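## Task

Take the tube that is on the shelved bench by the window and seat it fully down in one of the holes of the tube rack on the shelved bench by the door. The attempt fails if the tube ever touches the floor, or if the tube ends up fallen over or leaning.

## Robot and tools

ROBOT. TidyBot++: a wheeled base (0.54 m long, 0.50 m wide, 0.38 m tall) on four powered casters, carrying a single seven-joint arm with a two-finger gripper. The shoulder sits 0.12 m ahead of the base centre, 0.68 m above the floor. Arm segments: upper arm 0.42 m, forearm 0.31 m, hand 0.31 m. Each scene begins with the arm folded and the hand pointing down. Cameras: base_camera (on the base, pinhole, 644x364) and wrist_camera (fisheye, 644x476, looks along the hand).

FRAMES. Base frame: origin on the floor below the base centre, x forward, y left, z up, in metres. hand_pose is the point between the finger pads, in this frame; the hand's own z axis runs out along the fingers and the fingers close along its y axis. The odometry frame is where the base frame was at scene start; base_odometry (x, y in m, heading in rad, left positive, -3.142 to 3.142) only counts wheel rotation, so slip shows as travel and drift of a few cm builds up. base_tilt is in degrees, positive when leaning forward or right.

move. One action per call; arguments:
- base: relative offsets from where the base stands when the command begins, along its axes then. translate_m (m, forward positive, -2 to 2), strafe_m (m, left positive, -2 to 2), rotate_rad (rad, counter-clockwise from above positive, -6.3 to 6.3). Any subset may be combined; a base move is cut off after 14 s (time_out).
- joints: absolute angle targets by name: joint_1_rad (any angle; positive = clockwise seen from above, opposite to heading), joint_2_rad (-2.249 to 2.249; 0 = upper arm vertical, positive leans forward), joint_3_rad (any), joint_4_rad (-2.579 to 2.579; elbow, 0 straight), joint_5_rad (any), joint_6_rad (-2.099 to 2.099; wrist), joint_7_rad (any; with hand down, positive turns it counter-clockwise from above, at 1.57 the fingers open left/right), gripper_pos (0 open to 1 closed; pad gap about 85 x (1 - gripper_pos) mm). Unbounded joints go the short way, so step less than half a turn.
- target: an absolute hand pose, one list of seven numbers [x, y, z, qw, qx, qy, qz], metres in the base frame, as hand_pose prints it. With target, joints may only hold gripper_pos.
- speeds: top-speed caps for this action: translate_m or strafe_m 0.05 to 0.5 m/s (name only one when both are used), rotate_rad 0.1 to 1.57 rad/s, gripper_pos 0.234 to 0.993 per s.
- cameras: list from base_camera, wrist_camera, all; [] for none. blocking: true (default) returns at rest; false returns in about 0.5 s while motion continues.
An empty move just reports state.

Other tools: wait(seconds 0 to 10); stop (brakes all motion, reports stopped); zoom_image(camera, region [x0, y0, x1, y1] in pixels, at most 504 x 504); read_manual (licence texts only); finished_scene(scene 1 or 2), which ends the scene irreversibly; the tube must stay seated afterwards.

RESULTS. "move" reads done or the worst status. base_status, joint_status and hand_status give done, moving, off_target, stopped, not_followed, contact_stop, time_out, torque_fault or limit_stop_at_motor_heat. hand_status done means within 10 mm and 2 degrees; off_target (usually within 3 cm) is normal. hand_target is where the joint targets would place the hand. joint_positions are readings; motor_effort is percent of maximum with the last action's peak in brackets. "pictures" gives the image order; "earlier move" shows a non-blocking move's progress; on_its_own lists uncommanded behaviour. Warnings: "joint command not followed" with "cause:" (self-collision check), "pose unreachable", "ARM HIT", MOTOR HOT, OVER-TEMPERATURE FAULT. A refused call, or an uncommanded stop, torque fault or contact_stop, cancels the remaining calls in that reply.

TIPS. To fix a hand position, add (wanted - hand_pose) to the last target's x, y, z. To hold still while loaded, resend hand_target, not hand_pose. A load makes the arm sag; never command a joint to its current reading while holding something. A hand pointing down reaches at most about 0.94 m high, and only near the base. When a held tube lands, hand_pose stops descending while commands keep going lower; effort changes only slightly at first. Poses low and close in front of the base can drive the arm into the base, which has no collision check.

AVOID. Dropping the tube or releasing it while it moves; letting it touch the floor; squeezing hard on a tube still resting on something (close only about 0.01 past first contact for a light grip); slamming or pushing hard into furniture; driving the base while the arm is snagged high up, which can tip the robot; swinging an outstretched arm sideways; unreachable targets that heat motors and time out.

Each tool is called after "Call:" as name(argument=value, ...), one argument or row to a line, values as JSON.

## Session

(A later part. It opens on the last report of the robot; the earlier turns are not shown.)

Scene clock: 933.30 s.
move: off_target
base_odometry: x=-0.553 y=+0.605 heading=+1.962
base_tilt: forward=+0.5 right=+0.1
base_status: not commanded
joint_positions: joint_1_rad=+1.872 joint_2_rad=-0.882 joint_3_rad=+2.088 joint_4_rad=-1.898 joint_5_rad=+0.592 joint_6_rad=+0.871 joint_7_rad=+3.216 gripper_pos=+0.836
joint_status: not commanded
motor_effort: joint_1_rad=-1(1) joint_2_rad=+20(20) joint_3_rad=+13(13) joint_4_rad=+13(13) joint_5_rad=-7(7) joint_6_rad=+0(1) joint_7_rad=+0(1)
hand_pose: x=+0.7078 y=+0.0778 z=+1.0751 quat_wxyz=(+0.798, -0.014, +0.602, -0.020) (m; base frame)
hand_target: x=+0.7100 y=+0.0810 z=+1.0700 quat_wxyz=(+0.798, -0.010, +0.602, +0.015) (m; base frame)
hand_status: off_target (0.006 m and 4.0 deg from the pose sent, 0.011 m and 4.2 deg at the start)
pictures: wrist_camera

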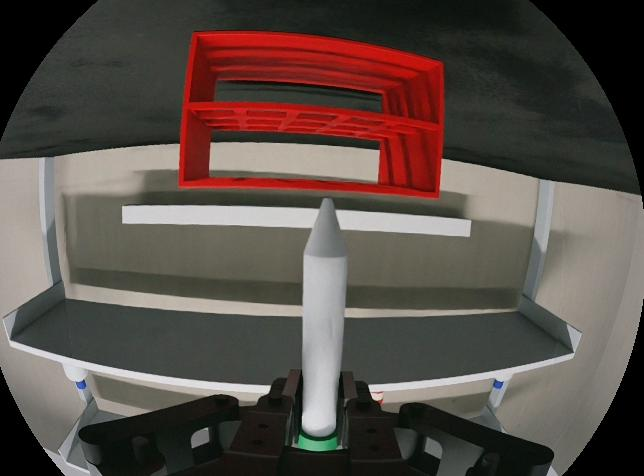

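Call:
move(
  target=[0.710, 0.075, 1.052, 0.7985, -0.01, 0.6020, 0.015],
)

Scene clock: 962.80 s.
move: off_target
base_odometry: x=-0.553 y=+0.605 heading=+1.962
base_tilt: forward=+0.4 right=+0.1
base_status: not commanded
joint_positions: joint_1_rad=+1.913 joint_2_rad=-0.908 joint_3_rad=+2.087 joint_4_rad=-1.948 joint_5_rad=+0.575 joint_6_rad=+0.938 joint_7_rad=+3.214 gripper_pos=+0.836
joint_status: not commanded
motor_effort: joint_1_rad=+0(2) joint_2_rad=+20(21) joint_3_rad=+13(14) joint_4_rad=+12(13) joint_5_rad=-8(8) joint_6_rad=+1(2) joint_7_rad=+0(1)
hand_pose: x=+0.7066 y=+0.0631 z=+1.0563 quat_wxyz=(+0.795, -0.011, +0.607, -0.021) (m; base frame)
hand_target: x=+0.7100 y=+0.0750 z=+1.0520 quat_wxyz=(+0.798, -0.010, +0.602, +0.015) (m; base frame)
hand_status: off_target (0.013 m and 4.2 deg from the pose sent, 0.023 m and 4.0 deg at the start)
pictures: base_camera, wrist_camera

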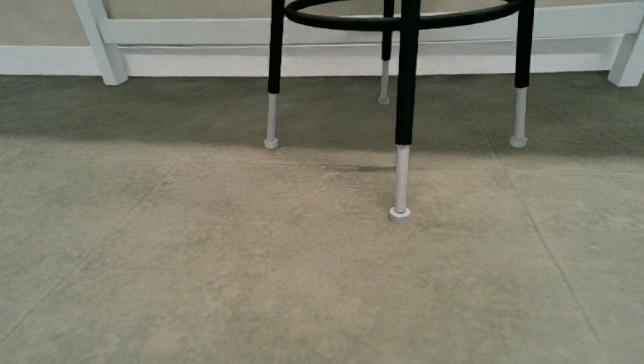

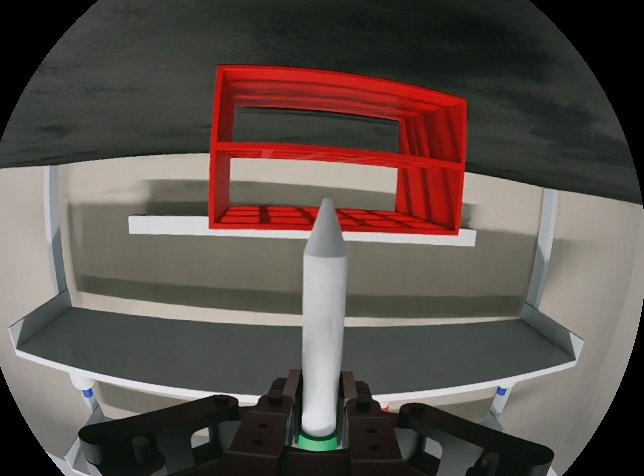

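Call:
move(
  target=[0.710, 0.077, 1.085, 0.7985, -0.01, 0.6020, 0.015],
  cameras=[],
)

Call:
move(
  target=[0.732, 0.082, 1.08, 0.7985, -0.01, 0.6020, 0.015],
  cameras=["wrist_camera"],
)

Scene clock: 976.77 s.
move: done
base_odometry: x=-0.553 y=+0.605 heading=+1.962
base_tilt: forward=+0.4 right=+0.1
base_status: not commanded
joint_positions: joint_1_rad=+1.901 joint_2_rad=-0.847 joint_3_rad=+2.083 joint_4_rad=-1.895 joint_5_rad=+0.578 joint_6_rad=+0.932 joint_7_rad=+3.214 gripper_pos=+0.836
joint_status: not commanded
motor_effort: joint_1_rad=-1(1) joint_2_rad=+18(21) joint_3_rad=+12(14) joint_4_rad=+13(13) joint_5_rad=-8(8) joint_6_rad=+0(1) joint_7_rad=+0(1)
hand_pose: x=+0.7058 y=+0.0684 z=+1.0869 quat_wxyz=(+0.805, -0.014, +0.593, +0.003) (m; base frame)
hand_target: x=+0.7100 y=+0.0770 z=+1.0850 quat_wxyz=(+0.798, -0.010, +0.602, +0.015) (m; base frame)
hand_status: done (0.010 m and 1.9 deg from the pose sent, 0.032 m and 4.2 deg at the start)
pictures: none
No camera images: "cameras" was empty.

Scene clock: 977.63 s.
move: off_target
base_odometry: x=-0.553 y=+0.605 heading=+1.962
base_tilt: forward=+0.4 right=+0.1
base_status: not commanded
joint_positions: joint_1_rad=+1.947 joint_2_rad=-0.888 joint_3_rad=+2.080 joint_4_rad=-1.858 joint_5_rad=+0.578 joint_6_rad=+0.932 joint_7_rad=+3.148 gripper_pos=+0.836
joint_status: not commanded
motor_effort: joint_1_rad=+0(1) joint_2_rad=+20(22) joint_3_rad=+13(14) joint_4_rad=+12(13) joint_5_rad=-8(8) joint_6_rad=+0(1) joint_7_rad=+0(1)
hand_pose: x=+0.7194 y=+0.0734 z=+1.0868 quat_wxyz=(+0.804, -0.014, +0.595, +0.004) (m; base frame)
hand_target: x=+0.7320 y=+0.0820 z=+1.0800 quat_wxyz=(+0.798, -0.010, +0.602, +0.015) (m; base frame)
hand_status: off_target (0.017 m and 1.7 deg from the pose sent, 0.030 m and 1.9 deg at the start)
pictures: wrist_camera

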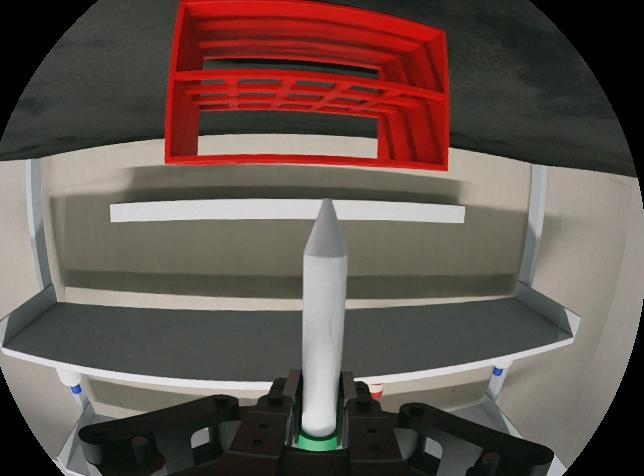

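Call:
move(
  target=[0.740, 0.074, 1.066, 0.7985, -0.01, 0.6020, 0.015],
  cameras=["wrist_camera"],
)

Scene clock: 991.47 s.
move: off_target
base_odometry: x=-0.553 y=+0.605 heading=+1.962
base_tilt: forward=+0.4 right=+0.1
base_status: not commanded
joint_positions: joint_1_rad=+2.006 joint_2_rad=-0.935 joint_3_rad=+2.077 joint_4_rad=-1.858 joint_5_rad=+0.573 joint_6_rad=+0.941 joint_7_rad=+3.121 gripper_pos=+0.836
joint_status: not commanded
motor_effort: joint_1_rad=+0(1) joint_2_rad=+22(22) joint_3_rad=+13(14) joint_4_rad=+11(12) joint_5_rad=-7(8) joint_6_rad=+0(1) joint_7_rad=+0(1)
hand_pose: x=+0.7310 y=+0.0581 z=+1.0728 quat_wxyz=(+0.798, -0.009, +0.602, -0.017) (m; base frame)
hand_target: x=+0.7400 y=+0.0740 z=+1.0660 quat_wxyz=(+0.798, -0.010, +0.602, +0.015) (m; base frame)
hand_status: off_target (0.019 m and 3.7 deg from the pose sent, 0.029 m and 1.7 deg at the start)
pictures: wrist_camera

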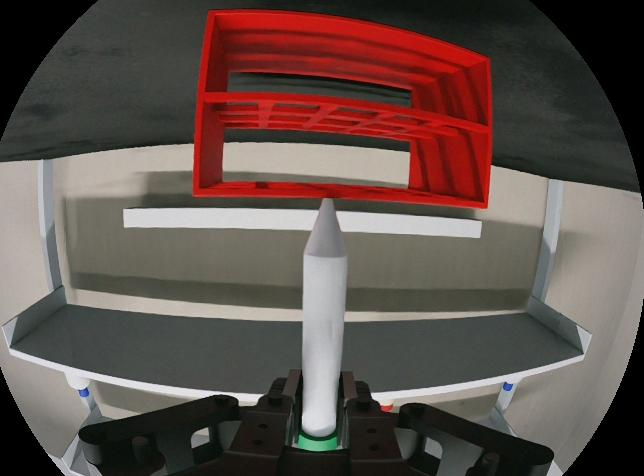

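Call:
move(
  target=[0.740, 0.082, 1.082, 0.7985, -0.01, 0.6020, 0.025],
  cameras=[],
)

Call:
move(
  target=[0.754, 0.086, 1.077, 0.7985, -0.01, 0.6020, 0.025],
  cameras=["wrist_camera"],
)

Call:
zoom_image(
  camera="wrist_camera",
  region=[150, 0, 520, 260],
)

Scene clock: 1029.83 s.
move: off_target
base_odometry: x=-0.553 y=+0.605 heading=+1.962
base_tilt: forward=+0.4 right=+0.0
base_status: not commanded
joint_positions: joint_1_rad=+2.006 joint_2_rad=-0.927 joint_3_rad=+2.073 joint_4_rad=-1.828 joint_5_rad=+0.573 joint_6_rad=+0.941 joint_7_rad=+3.117 gripper_pos=+0.836
joint_status: not commanded
motor_effort: joint_1_rad=+0(1) joint_2_rad=+22(23) joint_3_rad=+13(14) joint_4_rad=+11(12) joint_5_rad=-8(8) joint_6_rad=+0(1) joint_7_rad=+0(1)
hand_pose: x=+0.7349 y=+0.0696 z=+1.0821 quat_wxyz=(+0.801, -0.019, +0.599, -0.010) (m; base frame)
hand_target: x=+0.7400 y=+0.0820 z=+1.0820 quat_wxyz=(+0.798, -0.010, +0.602, +0.025) (m; base frame)
hand_status: off_target (0.013 m and 4.1 deg from the pose sent, 0.027 m and 4.9 deg at the start)
pictures: none
No camera images: "cameras" was empty.

Scene clock: 1030.60 s.
move: off_target
base_odometry: x=-0.553 y=+0.605 heading=+1.962
base_tilt: forward=+0.4 right=+0.1
base_status: not commanded
joint_positions: joint_1_rad=+2.028 joint_2_rad=-0.950 joint_3_rad=+2.073 joint_4_rad=-1.807 joint_5_rad=+0.573 joint_6_rad=+0.941 joint_7_rad=+3.055 gripper_pos=+0.836
joint_status: not commanded
motor_effort: joint_1_rad=+0(1) joint_2_rad=+22(24) joint_3_rad=+14(14) joint_4_rad=+11(12) joint_5_rad=-7(8) joint_6_rad=-1(1) joint_7_rad=+0(0)
hand_pose: x=+0.7433 y=+0.0730 z=+1.0801 quat_wxyz=(+0.799, -0.012, +0.601, +0.002) (m; base frame)
hand_target: x=+0.7540 y=+0.0860 z=+1.0770 quat_wxyz=(+0.798, -0.010, +0.602, +0.025) (m; base frame)
hand_status: off_target (0.017 m and 2.7 deg from the pose sent, 0.026 m and 4.1 deg at the start)
pictures: wrist_camera

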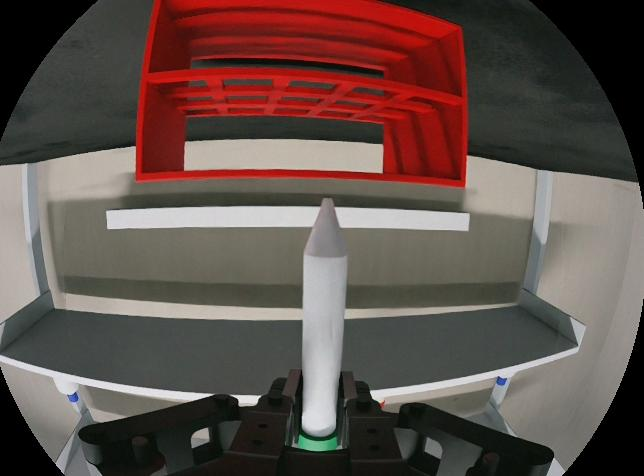

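Scaled by 1.362.

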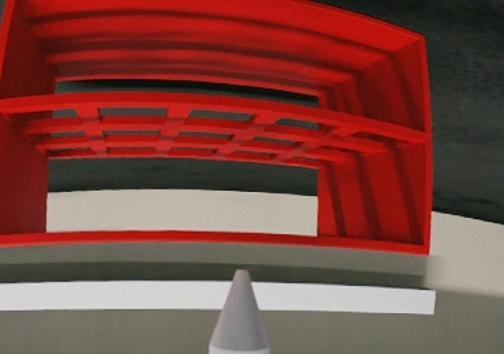

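Call:
move(
  target=[0.763, 0.078, 1.070, 0.7985, -0.01, 0.6020, 0.025],
  cameras=["wrist_camera"],
)

Call:
zoom_image(
  camera="wrist_camera",
  region=[150, 0, 520, 260],
)

Scene clock: 1048.13 s.
move: off_target
base_odometry: x=-0.553 y=+0.605 heading=+1.962
base_tilt: forward=+0.4 right=+0.1
base_status: not commanded
joint_positions: joint_1_rad=+2.078 joint_2_rad=-0.978 joint_3_rad=+2.073 joint_4_rad=-1.804 joint_5_rad=+0.565 joint_6_rad=+0.945 joint_7_rad=+3.027 gripper_pos=+0.836
joint_status: not commanded
motor_effort: joint_1_rad=-1(2) joint_2_rad=+23(24) joint_3_rad=+14(14) joint_4_rad=+11(11) joint_5_rad=-7(8) joint_6_rad=-1(2) joint_7_rad=+0(0)
hand_pose: x=+0.7516 y=+0.0546 z=+1.0732 quat_wxyz=(+0.797, +0.000, +0.604, -0.011) (m; base frame)
hand_target: x=+0.7630 y=+0.0780 z=+1.0700 quat_wxyz=(+0.798, -0.010, +0.602, +0.025) (m; base frame)
hand_status: off_target (0.026 m and 4.3 deg from the pose sent, 0.023 m and 2.7 deg at the start)
pictures: wrist_camera

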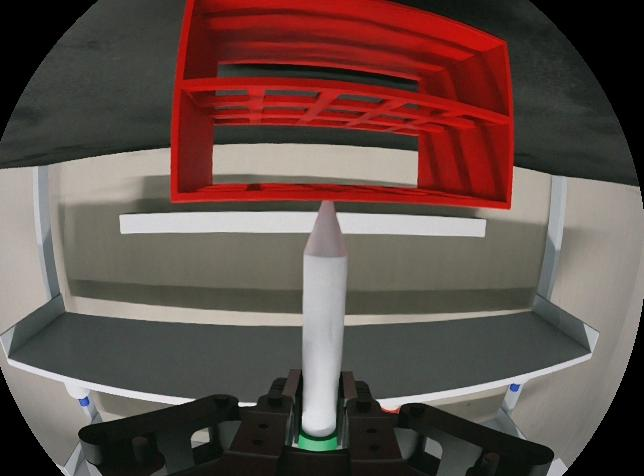

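Scaled by 1.362.

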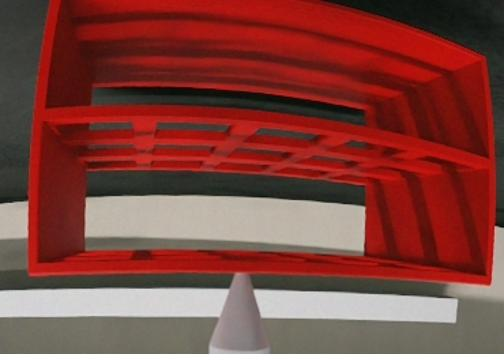

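Call:
move(
  target=[0.761, 0.087, 1.074, 0.7985, -0.01, 0.6020, 0.035],
  cameras=["wrist_camera"],
)

Call:
zoom_image(
  camera="wrist_camera",
  region=[150, 0, 520, 260],
)

Scene clock: 1066.70 s.
move: off_target
base_odometry: x=-0.553 y=+0.605 heading=+1.962
base_tilt: forward=+0.5 right=+0.2
base_status: not commanded
joint_positions: joint_1_rad=+2.078 joint_2_rad=-0.978 joint_3_rad=+2.073 joint_4_rad=-1.797 joint_5_rad=+0.565 joint_6_rad=+0.945 joint_7_rad=+3.017 gripper_pos=+0.836
joint_status: not commanded
motor_effort: joint_1_rad=+0(1) joint_2_rad=+24(24) joint_3_rad=+14(14) joint_4_rad=+10(11) joint_5_rad=-7(8) joint_6_rad=-2(2) joint_7_rad=+0(0)
hand_pose: x=+0.7526 y=+0.0575 z=+1.0749 quat_wxyz=(+0.798, -0.001, +0.603, -0.006) (m; base frame)
hand_target: x=+0.7610 y=+0.0870 z=+1.0740 quat_wxyz=(+0.798, -0.010, +0.602, +0.035) (m; base frame)
hand_status: off_target (0.031 m and 4.8 deg from the pose sent, 0.034 m and 5.4 deg at the start)
pictures: wrist_camera

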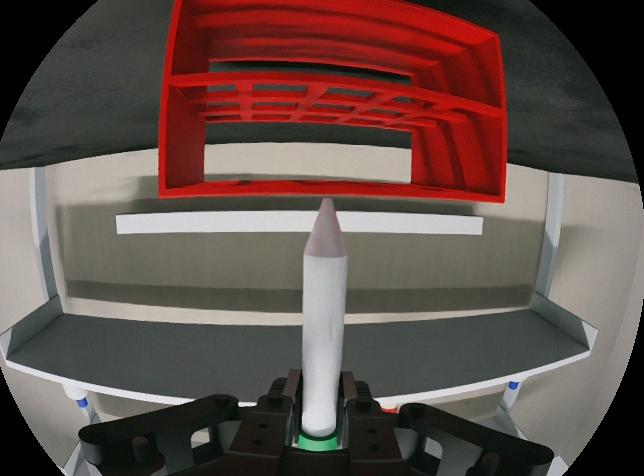

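Scaled by 1.362.

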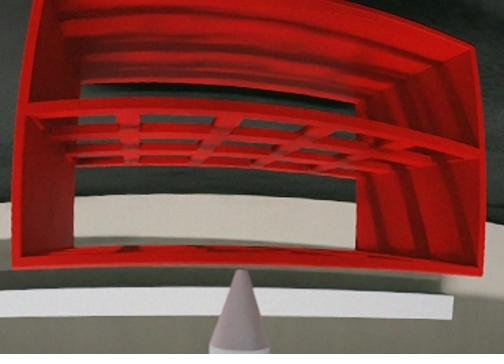

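Call:
move(
  target=[0.758, 0.097, 1.067, 0.7985, -0.01, 0.6020, 0.035],
  cameras=["wrist_camera"],
)

Call:
zoom_image(
  camera="wrist_camera",
  region=[150, 0, 520, 260],
)

Scene clock: 1072.77 s.
move: off_target
base_odometry: x=-0.553 y=+0.605 heading=+1.962
base_tilt: forward=+0.4 right=+0.1
base_status: not commanded
joint_positions: joint_1_rad=+2.075 joint_2_rad=-0.992 joint_3_rad=+2.073 joint_4_rad=-1.798 joint_5_rad=+0.564 joint_6_rad=+0.945 joint_7_rad=+3.013 gripper_pos=+0.836
joint_status: not commanded
motor_effort: joint_1_rad=+0(1) joint_2_rad=+24(25) joint_3_rad=+14(15) joint_4_rad=+10(11) joint_5_rad=-7(8) joint_6_rad=-1(2) joint_7_rad=+0(1)
hand_pose: x=+0.7548 y=+0.0640 z=+1.0698 quat_wxyz=(+0.796, -0.005, +0.606, -0.007) (m; base frame)
hand_target: x=+0.7580 y=+0.0970 z=+1.0670 quat_wxyz=(+0.798, -0.010, +0.602, +0.035) (m; base frame)
hand_status: off_target (0.033 m and 4.9 deg from the pose sent, 0.041 m and 4.8 deg at the start)
pictures: wrist_camera

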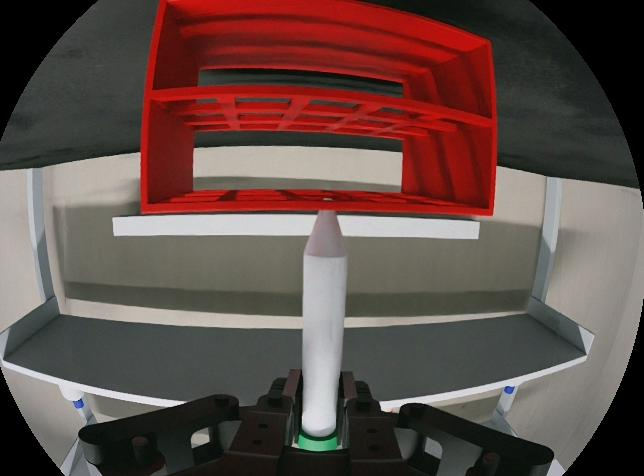

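Scaled by 1.362.

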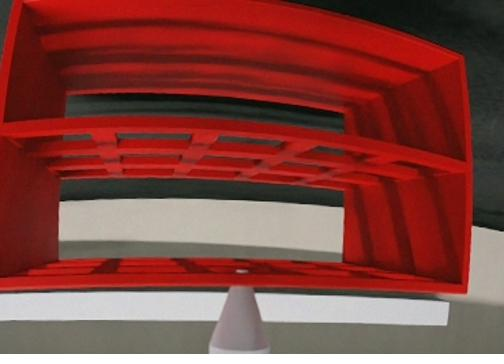

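Call:
move(
  target=[0.757, 0.099, 1.055, 0.7985, -0.01, 0.6020, 0.035],
  cameras=["wrist_camera"],
)

Call:
zoom_image(
  camera="wrist_camera",
  region=[150, 0, 520, 260],
)

Scene clock: 1079.47 s.
move: off_target
base_odometry: x=-0.553 y=+0.605 heading=+1.962
base_tilt: forward=+0.4 right=+0.1
base_status: not commanded
joint_positions: joint_1_rad=+2.075 joint_2_rad=-1.025 joint_3_rad=+2.073 joint_4_rad=-1.815 joint_5_rad=+0.544 joint_6_rad=+0.945 joint_7_rad=+3.006 gripper_pos=+0.836
joint_status: not commanded
motor_effort: joint_1_rad=+0(1) joint_2_rad=+24(25) joint_3_rad=+14(15) joint_4_rad=+10(10) joint_5_rad=-7(8) joint_6_rad=-1(2) joint_7_rad=+0(0)
hand_pose: x=+0.7570 y=+0.0685 z=+1.0584 quat_wxyz=(+0.795, -0.004, +0.607, -0.009) (m; base frame)
hand_target: x=+0.7570 y=+0.0990 z=+1.0550 quat_wxyz=(+0.798, -0.010, +0.602, +0.035) (m; base frame)
hand_status: off_target (0.031 m and 5.1 deg from the pose sent, 0.038 m and 4.9 deg at the start)
pictures: wrist_camera

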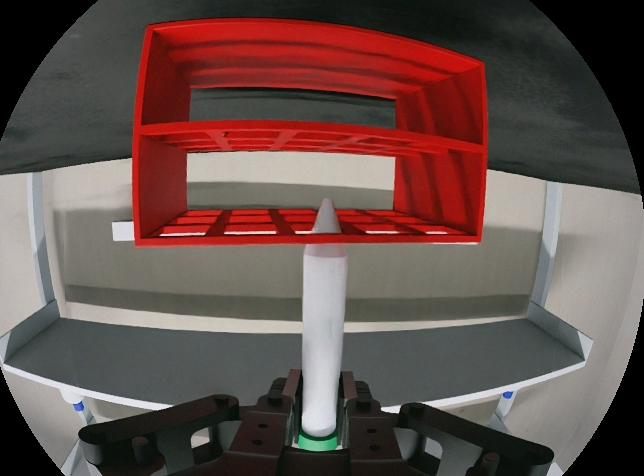

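Scaled by 1.362.

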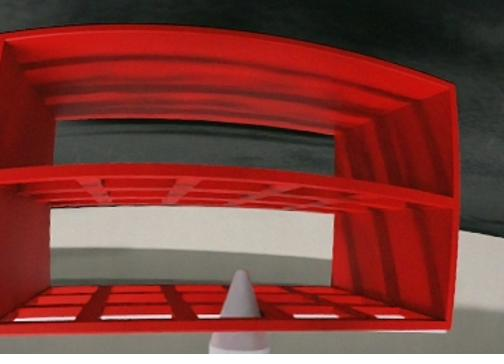

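Call:
move(
  target=[0.756, 0.096, 1.042, 0.7985, -0.01, 0.6020, 0.035],
  cameras=["wrist_camera"],
)

Call:
move(
  target=[0.755, 0.094, 1.030, 0.7985, -0.01, 0.6020, 0.035],
  cameras=["wrist_camera"],
)

Call:
zoom_image(
  camera="wrist_camera",
  region=[150, 40, 520, 300],
)

Scene clock: 1087.20 s.
move: off_target
base_odometry: x=-0.553 y=+0.605 heading=+1.962
base_tilt: forward=+0.4 right=+0.1
base_status: not commanded
joint_positions: joint_1_rad=+2.075 joint_2_rad=-1.057 joint_3_rad=+2.074 joint_4_rad=-1.847 joint_5_rad=+0.516 joint_6_rad=+0.965 joint_7_rad=+3.003 gripper_pos=+0.836
joint_status: not commanded
motor_effort: joint_1_rad=+0(1) joint_2_rad=+25(25) joint_3_rad=+14(15) joint_4_rad=+9(11) joint_5_rad=-7(8) joint_6_rad=-1(2) joint_7_rad=+0(1)
hand_pose: x=+0.7555 y=+0.0715 z=+1.0456 quat_wxyz=(+0.795, -0.003, +0.607, -0.006) (m; base frame)
hand_target: x=+0.7560 y=+0.0960 z=+1.0420 quat_wxyz=(+0.798, -0.010, +0.602, +0.035) (m; base frame)
hand_status: off_target (0.025 m and 4.8 deg from the pose sent, 0.032 m and 5.1 deg at the start)
pictures: wrist_camera

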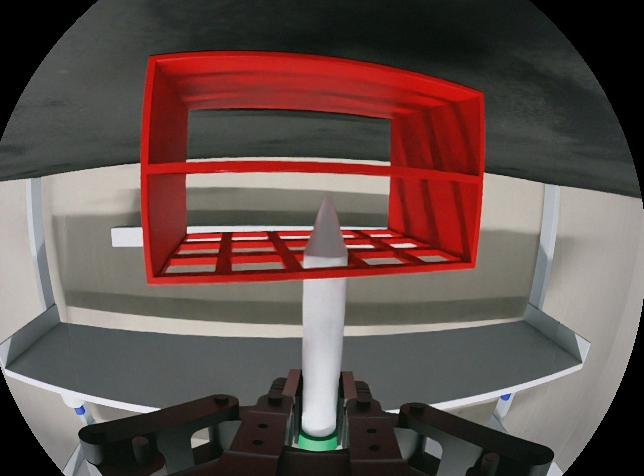

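Scene clock: 1087.90 s.
move: off_target
base_odometry: x=-0.553 y=+0.605 heading=+1.962
base_tilt: forward=+0.4 right=+0.1
base_status: not commanded
joint_positions: joint_1_rad=+2.075 joint_2_rad=-1.090 joint_3_rad=+2.075 joint_4_rad=-1.876 joint_5_rad=+0.491 joint_6_rad=+0.990 joint_7_rad=+2.996 gripper_pos=+0.836
joint_status: not commanded
motor_effort: joint_1_rad=-1(1) joint_2_rad=+25(26) joint_3_rad=+14(15) joint_4_rad=+9(10) joint_5_rad=-8(8) joint_6_rad=-1(2) joint_7_rad=+0(1)
hand_pose: x=+0.7544 y=+0.0767 z=+1.0326 quat_wxyz=(+0.794, -0.005, +0.607, -0.002) (m; base frame)
hand_target: x=+0.7550 y=+0.0940 z=+1.0300 quat_wxyz=(+0.798, -0.010, +0.602, +0.035) (m; base frame)
hand_status: off_target (0.018 m and 4.4 deg from the pose sent, 0.027 m and 4.8 deg at the start)
pictures: wrist_camera

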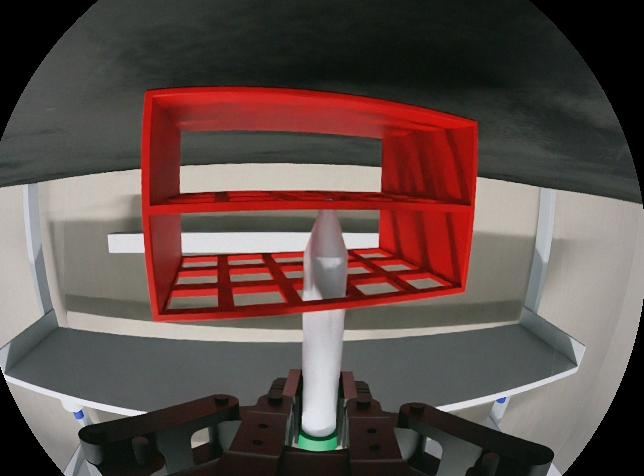

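Scaled by 1.362.

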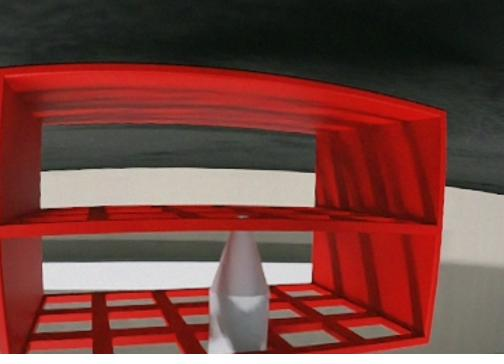

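Call:
move(
  target=[0.755, 0.092, 1.019, 0.7985, -0.01, 0.6020, 0.035],
  cameras=["wrist_camera"],
)

Call:
zoom_image(
  camera="wrist_camera",
  region=[150, 80, 520, 340],
)

Scene clock: 1094.77 s.
move: off_target
base_odometry: x=-0.553 y=+0.605 heading=+1.962
base_tilt: forward=+0.4 right=+0.1
base_status: not commanded
joint_positions: joint_1_rad=+2.081 joint_2_rad=-1.120 joint_3_rad=+2.078 joint_4_rad=-1.898 joint_5_rad=+0.465 joint_6_rad=+1.015 joint_7_rad=+2.984 gripper_pos=+0.836
joint_status: not commanded
motor_effort: joint_1_rad=+0(1) joint_2_rad=+24(26) joint_3_rad=+14(15) joint_4_rad=+8(10) joint_5_rad=-7(8) joint_6_rad=-1(1) joint_7_rad=+0(1)
hand_pose: x=+0.7538 y=+0.0801 z=+1.0231 quat_wxyz=(+0.795, -0.006, +0.606, +0.003) (m; base frame)
hand_target: x=+0.7550 y=+0.0920 z=+1.0190 quat_wxyz=(+0.798, -0.010, +0.602, +0.035) (m; base frame)
hand_status: off_target (0.013 m and 3.8 deg from the pose sent, 0.021 m and 4.4 deg at the start)
pictures: wrist_camera

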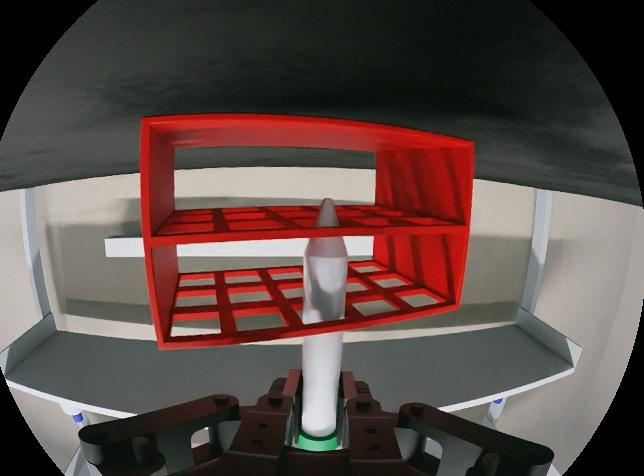

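Scaled by 1.362.

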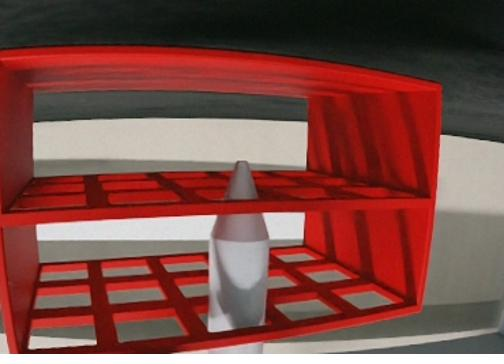

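Through both. A bit lower, then release gently.

Call:
move(
  target=[0.755, 0.090, 1.008, 0.7985, -0.01, 0.6020, 0.035],
  cameras=["wrist_camera"],
)

Call:
move(
  joints={"gripper_pos": 0.72},
  speeds={"gripper_pos": 0.234},
  cameras=["wrist_camera"],
)

Scene clock: 1101.17 s.
move: off_target
base_odometry: x=-0.553 y=+0.605 heading=+1.962
base_tilt: forward=+0.4 right=+0.1
base_status: not commanded
joint_positions: joint_1_rad=+2.094 joint_2_rad=-1.144 joint_3_rad=+2.092 joint_4_rad=-1.910 joint_5_rad=+0.430 joint_6_rad=+1.040 joint_7_rad=+2.974 gripper_pos=+0.836
joint_status: not commanded
motor_effort: joint_1_rad=-1(1) joint_2_rad=+24(25) joint_3_rad=+12(14) joint_4_rad=+7(9) joint_5_rad=-6(7) joint_6_rad=-1(1) joint_7_rad=-1(1)
hand_pose: x=+0.7509 y=+0.0811 z=+1.0259 quat_wxyz=(+0.802, -0.009, +0.597, +0.006) (m; base frame)
hand_target: x=+0.7550 y=+0.0900 z=+1.0080 quat_wxyz=(+0.798, -0.010, +0.602, +0.035) (m; base frame)
hand_status: off_target (0.020 m and 3.4 deg from the pose sent, 0.018 m and 3.8 deg at the start)
pictures: wrist_camera

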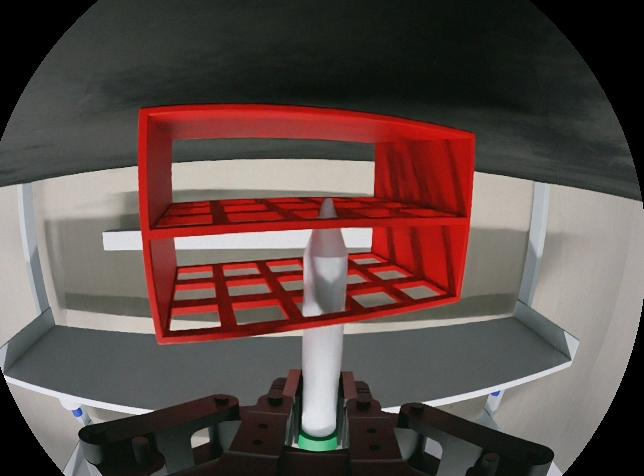

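Scene clock: 1102.07 s.
move: done
base_odometry: x=-0.553 y=+0.605 heading=+1.962
base_tilt: forward=+0.4 right=+0.1
base_status: not commanded
joint_positions: joint_1_rad=+2.094 joint_2_rad=-1.144 joint_3_rad=+2.092 joint_4_rad=-1.910 joint_5_rad=+0.430 joint_6_rad=+1.040 joint_7_rad=+2.973 gripper_pos=+0.718
joint_status: all done
motor_effort: joint_1_rad=-1(1) joint_2_rad=+24(25) joint_3_rad=+12(12) joint_4_rad=+7(7) joint_5_rad=-6(6) joint_6_rad=-1(1) joint_7_rad=-1(1)
hand_pose: x=+0.7509 y=+0.0811 z=+1.0259 quat_wxyz=(+0.802, -0.009, +0.597, +0.006) (m; base frame)
hand_target: x=+0.7550 y=+0.0900 z=+1.0080 quat_wxyz=(+0.798, -0.010, +0.602, +0.035) (m; base frame)
hand_status: not commanded
pictures: wrist_camera

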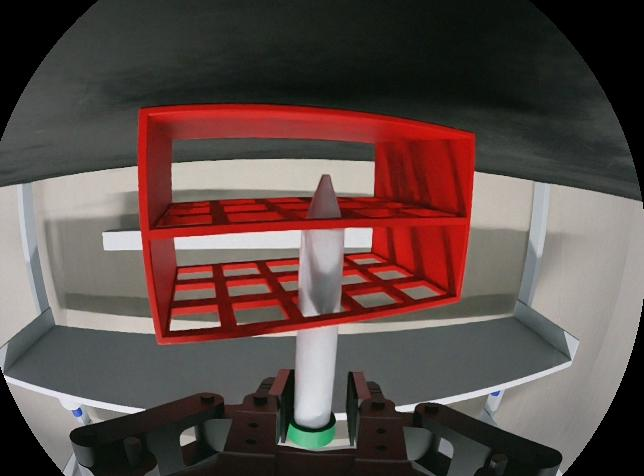

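Call:
move(
  joints={"gripper_pos": 0.45},
  speeds={"gripper_pos": 0.234},
  cameras=["wrist_camera"],
)

Scene clock: 1108.07 s.
move: done
base_odometry: x=-0.553 y=+0.605 heading=+1.962
base_tilt: forward=+0.5 right=+0.1
base_status: not commanded
joint_positions: joint_1_rad=+2.094 joint_2_rad=-1.144 joint_3_rad=+2.092 joint_4_rad=-1.910 joint_5_rad=+0.430 joint_6_rad=+1.040 joint_7_rad=+2.973 gripper_pos=+0.451
joint_status: all done
motor_effort: joint_1_rad=-1(1) joint_2_rad=+24(24) joint_3_rad=+12(12) joint_4_rad=+7(7) joint_5_rad=-6(6) joint_6_rad=-1(2) joint_7_rad=+0(1)
hand_pose: x=+0.7509 y=+0.0811 z=+1.0259 quat_wxyz=(+0.802, -0.009, +0.597, +0.006) (m; base frame)
hand_target: x=+0.7550 y=+0.0900 z=+1.0080 quat_wxyz=(+0.798, -0.010, +0.602, +0.035) (m; base frame)
hand_status: not commanded
pictures: wrist_camera

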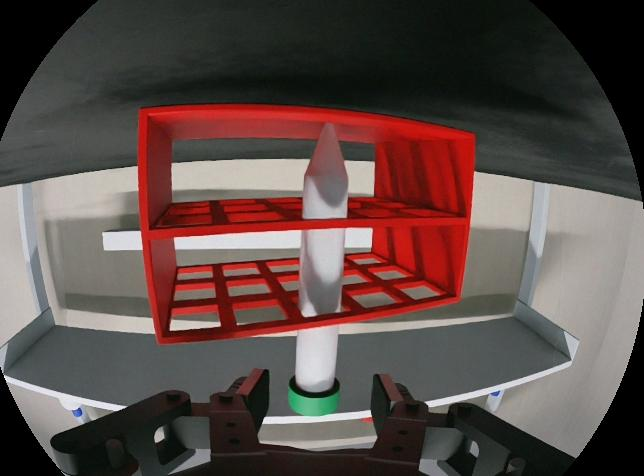

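Seated on the bottom. Open and retreat.

Call:
move(
  joints={"gripper_pos": 0.2},
  speeds={"gripper_pos": 0.234},
  cameras=[],
)

Call:
move(
  base={"translate_m": -0.2},
  speeds={"translate_m": 0.15},
  cameras=["wrist_camera"],
)

Call:
zoom_image(
  camera="wrist_camera",
  region=[200, 80, 450, 380],
)

Scene clock: 1118.17 s.
move: done
base_odometry: x=-0.553 y=+0.605 heading=+1.962
base_tilt: forward=+0.4 right=+0.1
base_status: not commanded
joint_positions: joint_1_rad=+2.094 joint_2_rad=-1.144 joint_3_rad=+2.092 joint_4_rad=-1.910 joint_5_rad=+0.430 joint_6_rad=+1.040 joint_7_rad=+2.973 gripper_pos=+0.199
joint_status: all done
motor_effort: joint_1_rad=-1(1) joint_2_rad=+23(24) joint_3_rad=+12(12) joint_4_rad=+7(7) joint_5_rad=-6(6) joint_6_rad=-1(1) joint_7_rad=+0(1)
hand_pose: x=+0.7509 y=+0.0811 z=+1.0259 quat_wxyz=(+0.802, -0.009, +0.597, +0.006) (m; base frame)
hand_target: x=+0.7550 y=+0.0900 z=+1.0080 quat_wxyz=(+0.798, -0.010, +0.602, +0.035) (m; base frame)
hand_status: not commanded
pictures: none
No camera images: "cameras" was empty.

Scene clock: 1120.13 s.
move: done
base_odometry: x=-0.476 y=+0.420 heading=+1.961
base_tilt: forward=+0.3 right=+0.1
base_status: done
joint_positions: joint_1_rad=+2.097 joint_2_rad=-1.155 joint_3_rad=+2.092 joint_4_rad=-1.923 joint_5_rad=+0.428 joint_6_rad=+1.041 joint_7_rad=+2.970 gripper_pos=+0.199
joint_status: not commanded
motor_effort: joint_1_rad=+0(2) joint_2_rad=+26(27) joint_3_rad=+14(16) joint_4_rad=+8(9) joint_5_rad=-8(8) joint_6_rad=-1(2) joint_7_rad=+0(1)
hand_pose: x=+0.7502 y=+0.0770 z=+1.0197 quat_wxyz=(+0.801, -0.005, +0.599, +0.002) (m; base frame)
hand_target: x=+0.7550 y=+0.0900 z=+1.0080 quat_wxyz=(+0.798, -0.010, +0.602, +0.035) (m; base frame)
hand_status: not commanded
pictures: wrist_camera

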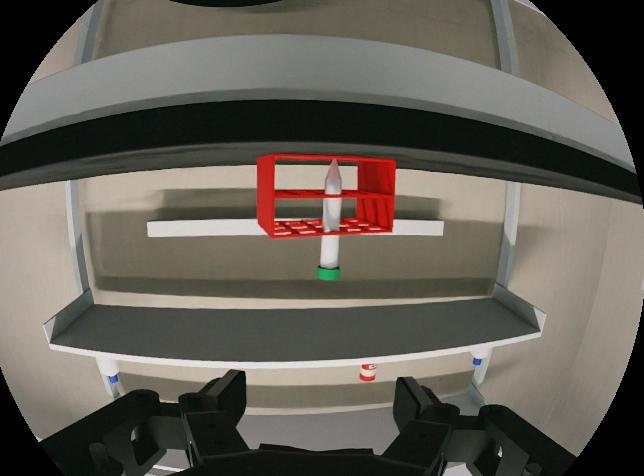

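Scaled by 1.680.

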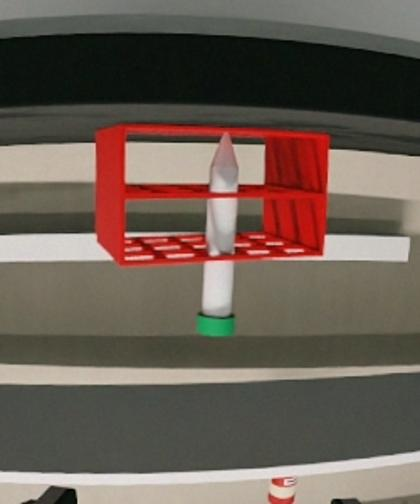

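Call:
finished_scene(
  scene=2,
)

The scene is finished: the task was done.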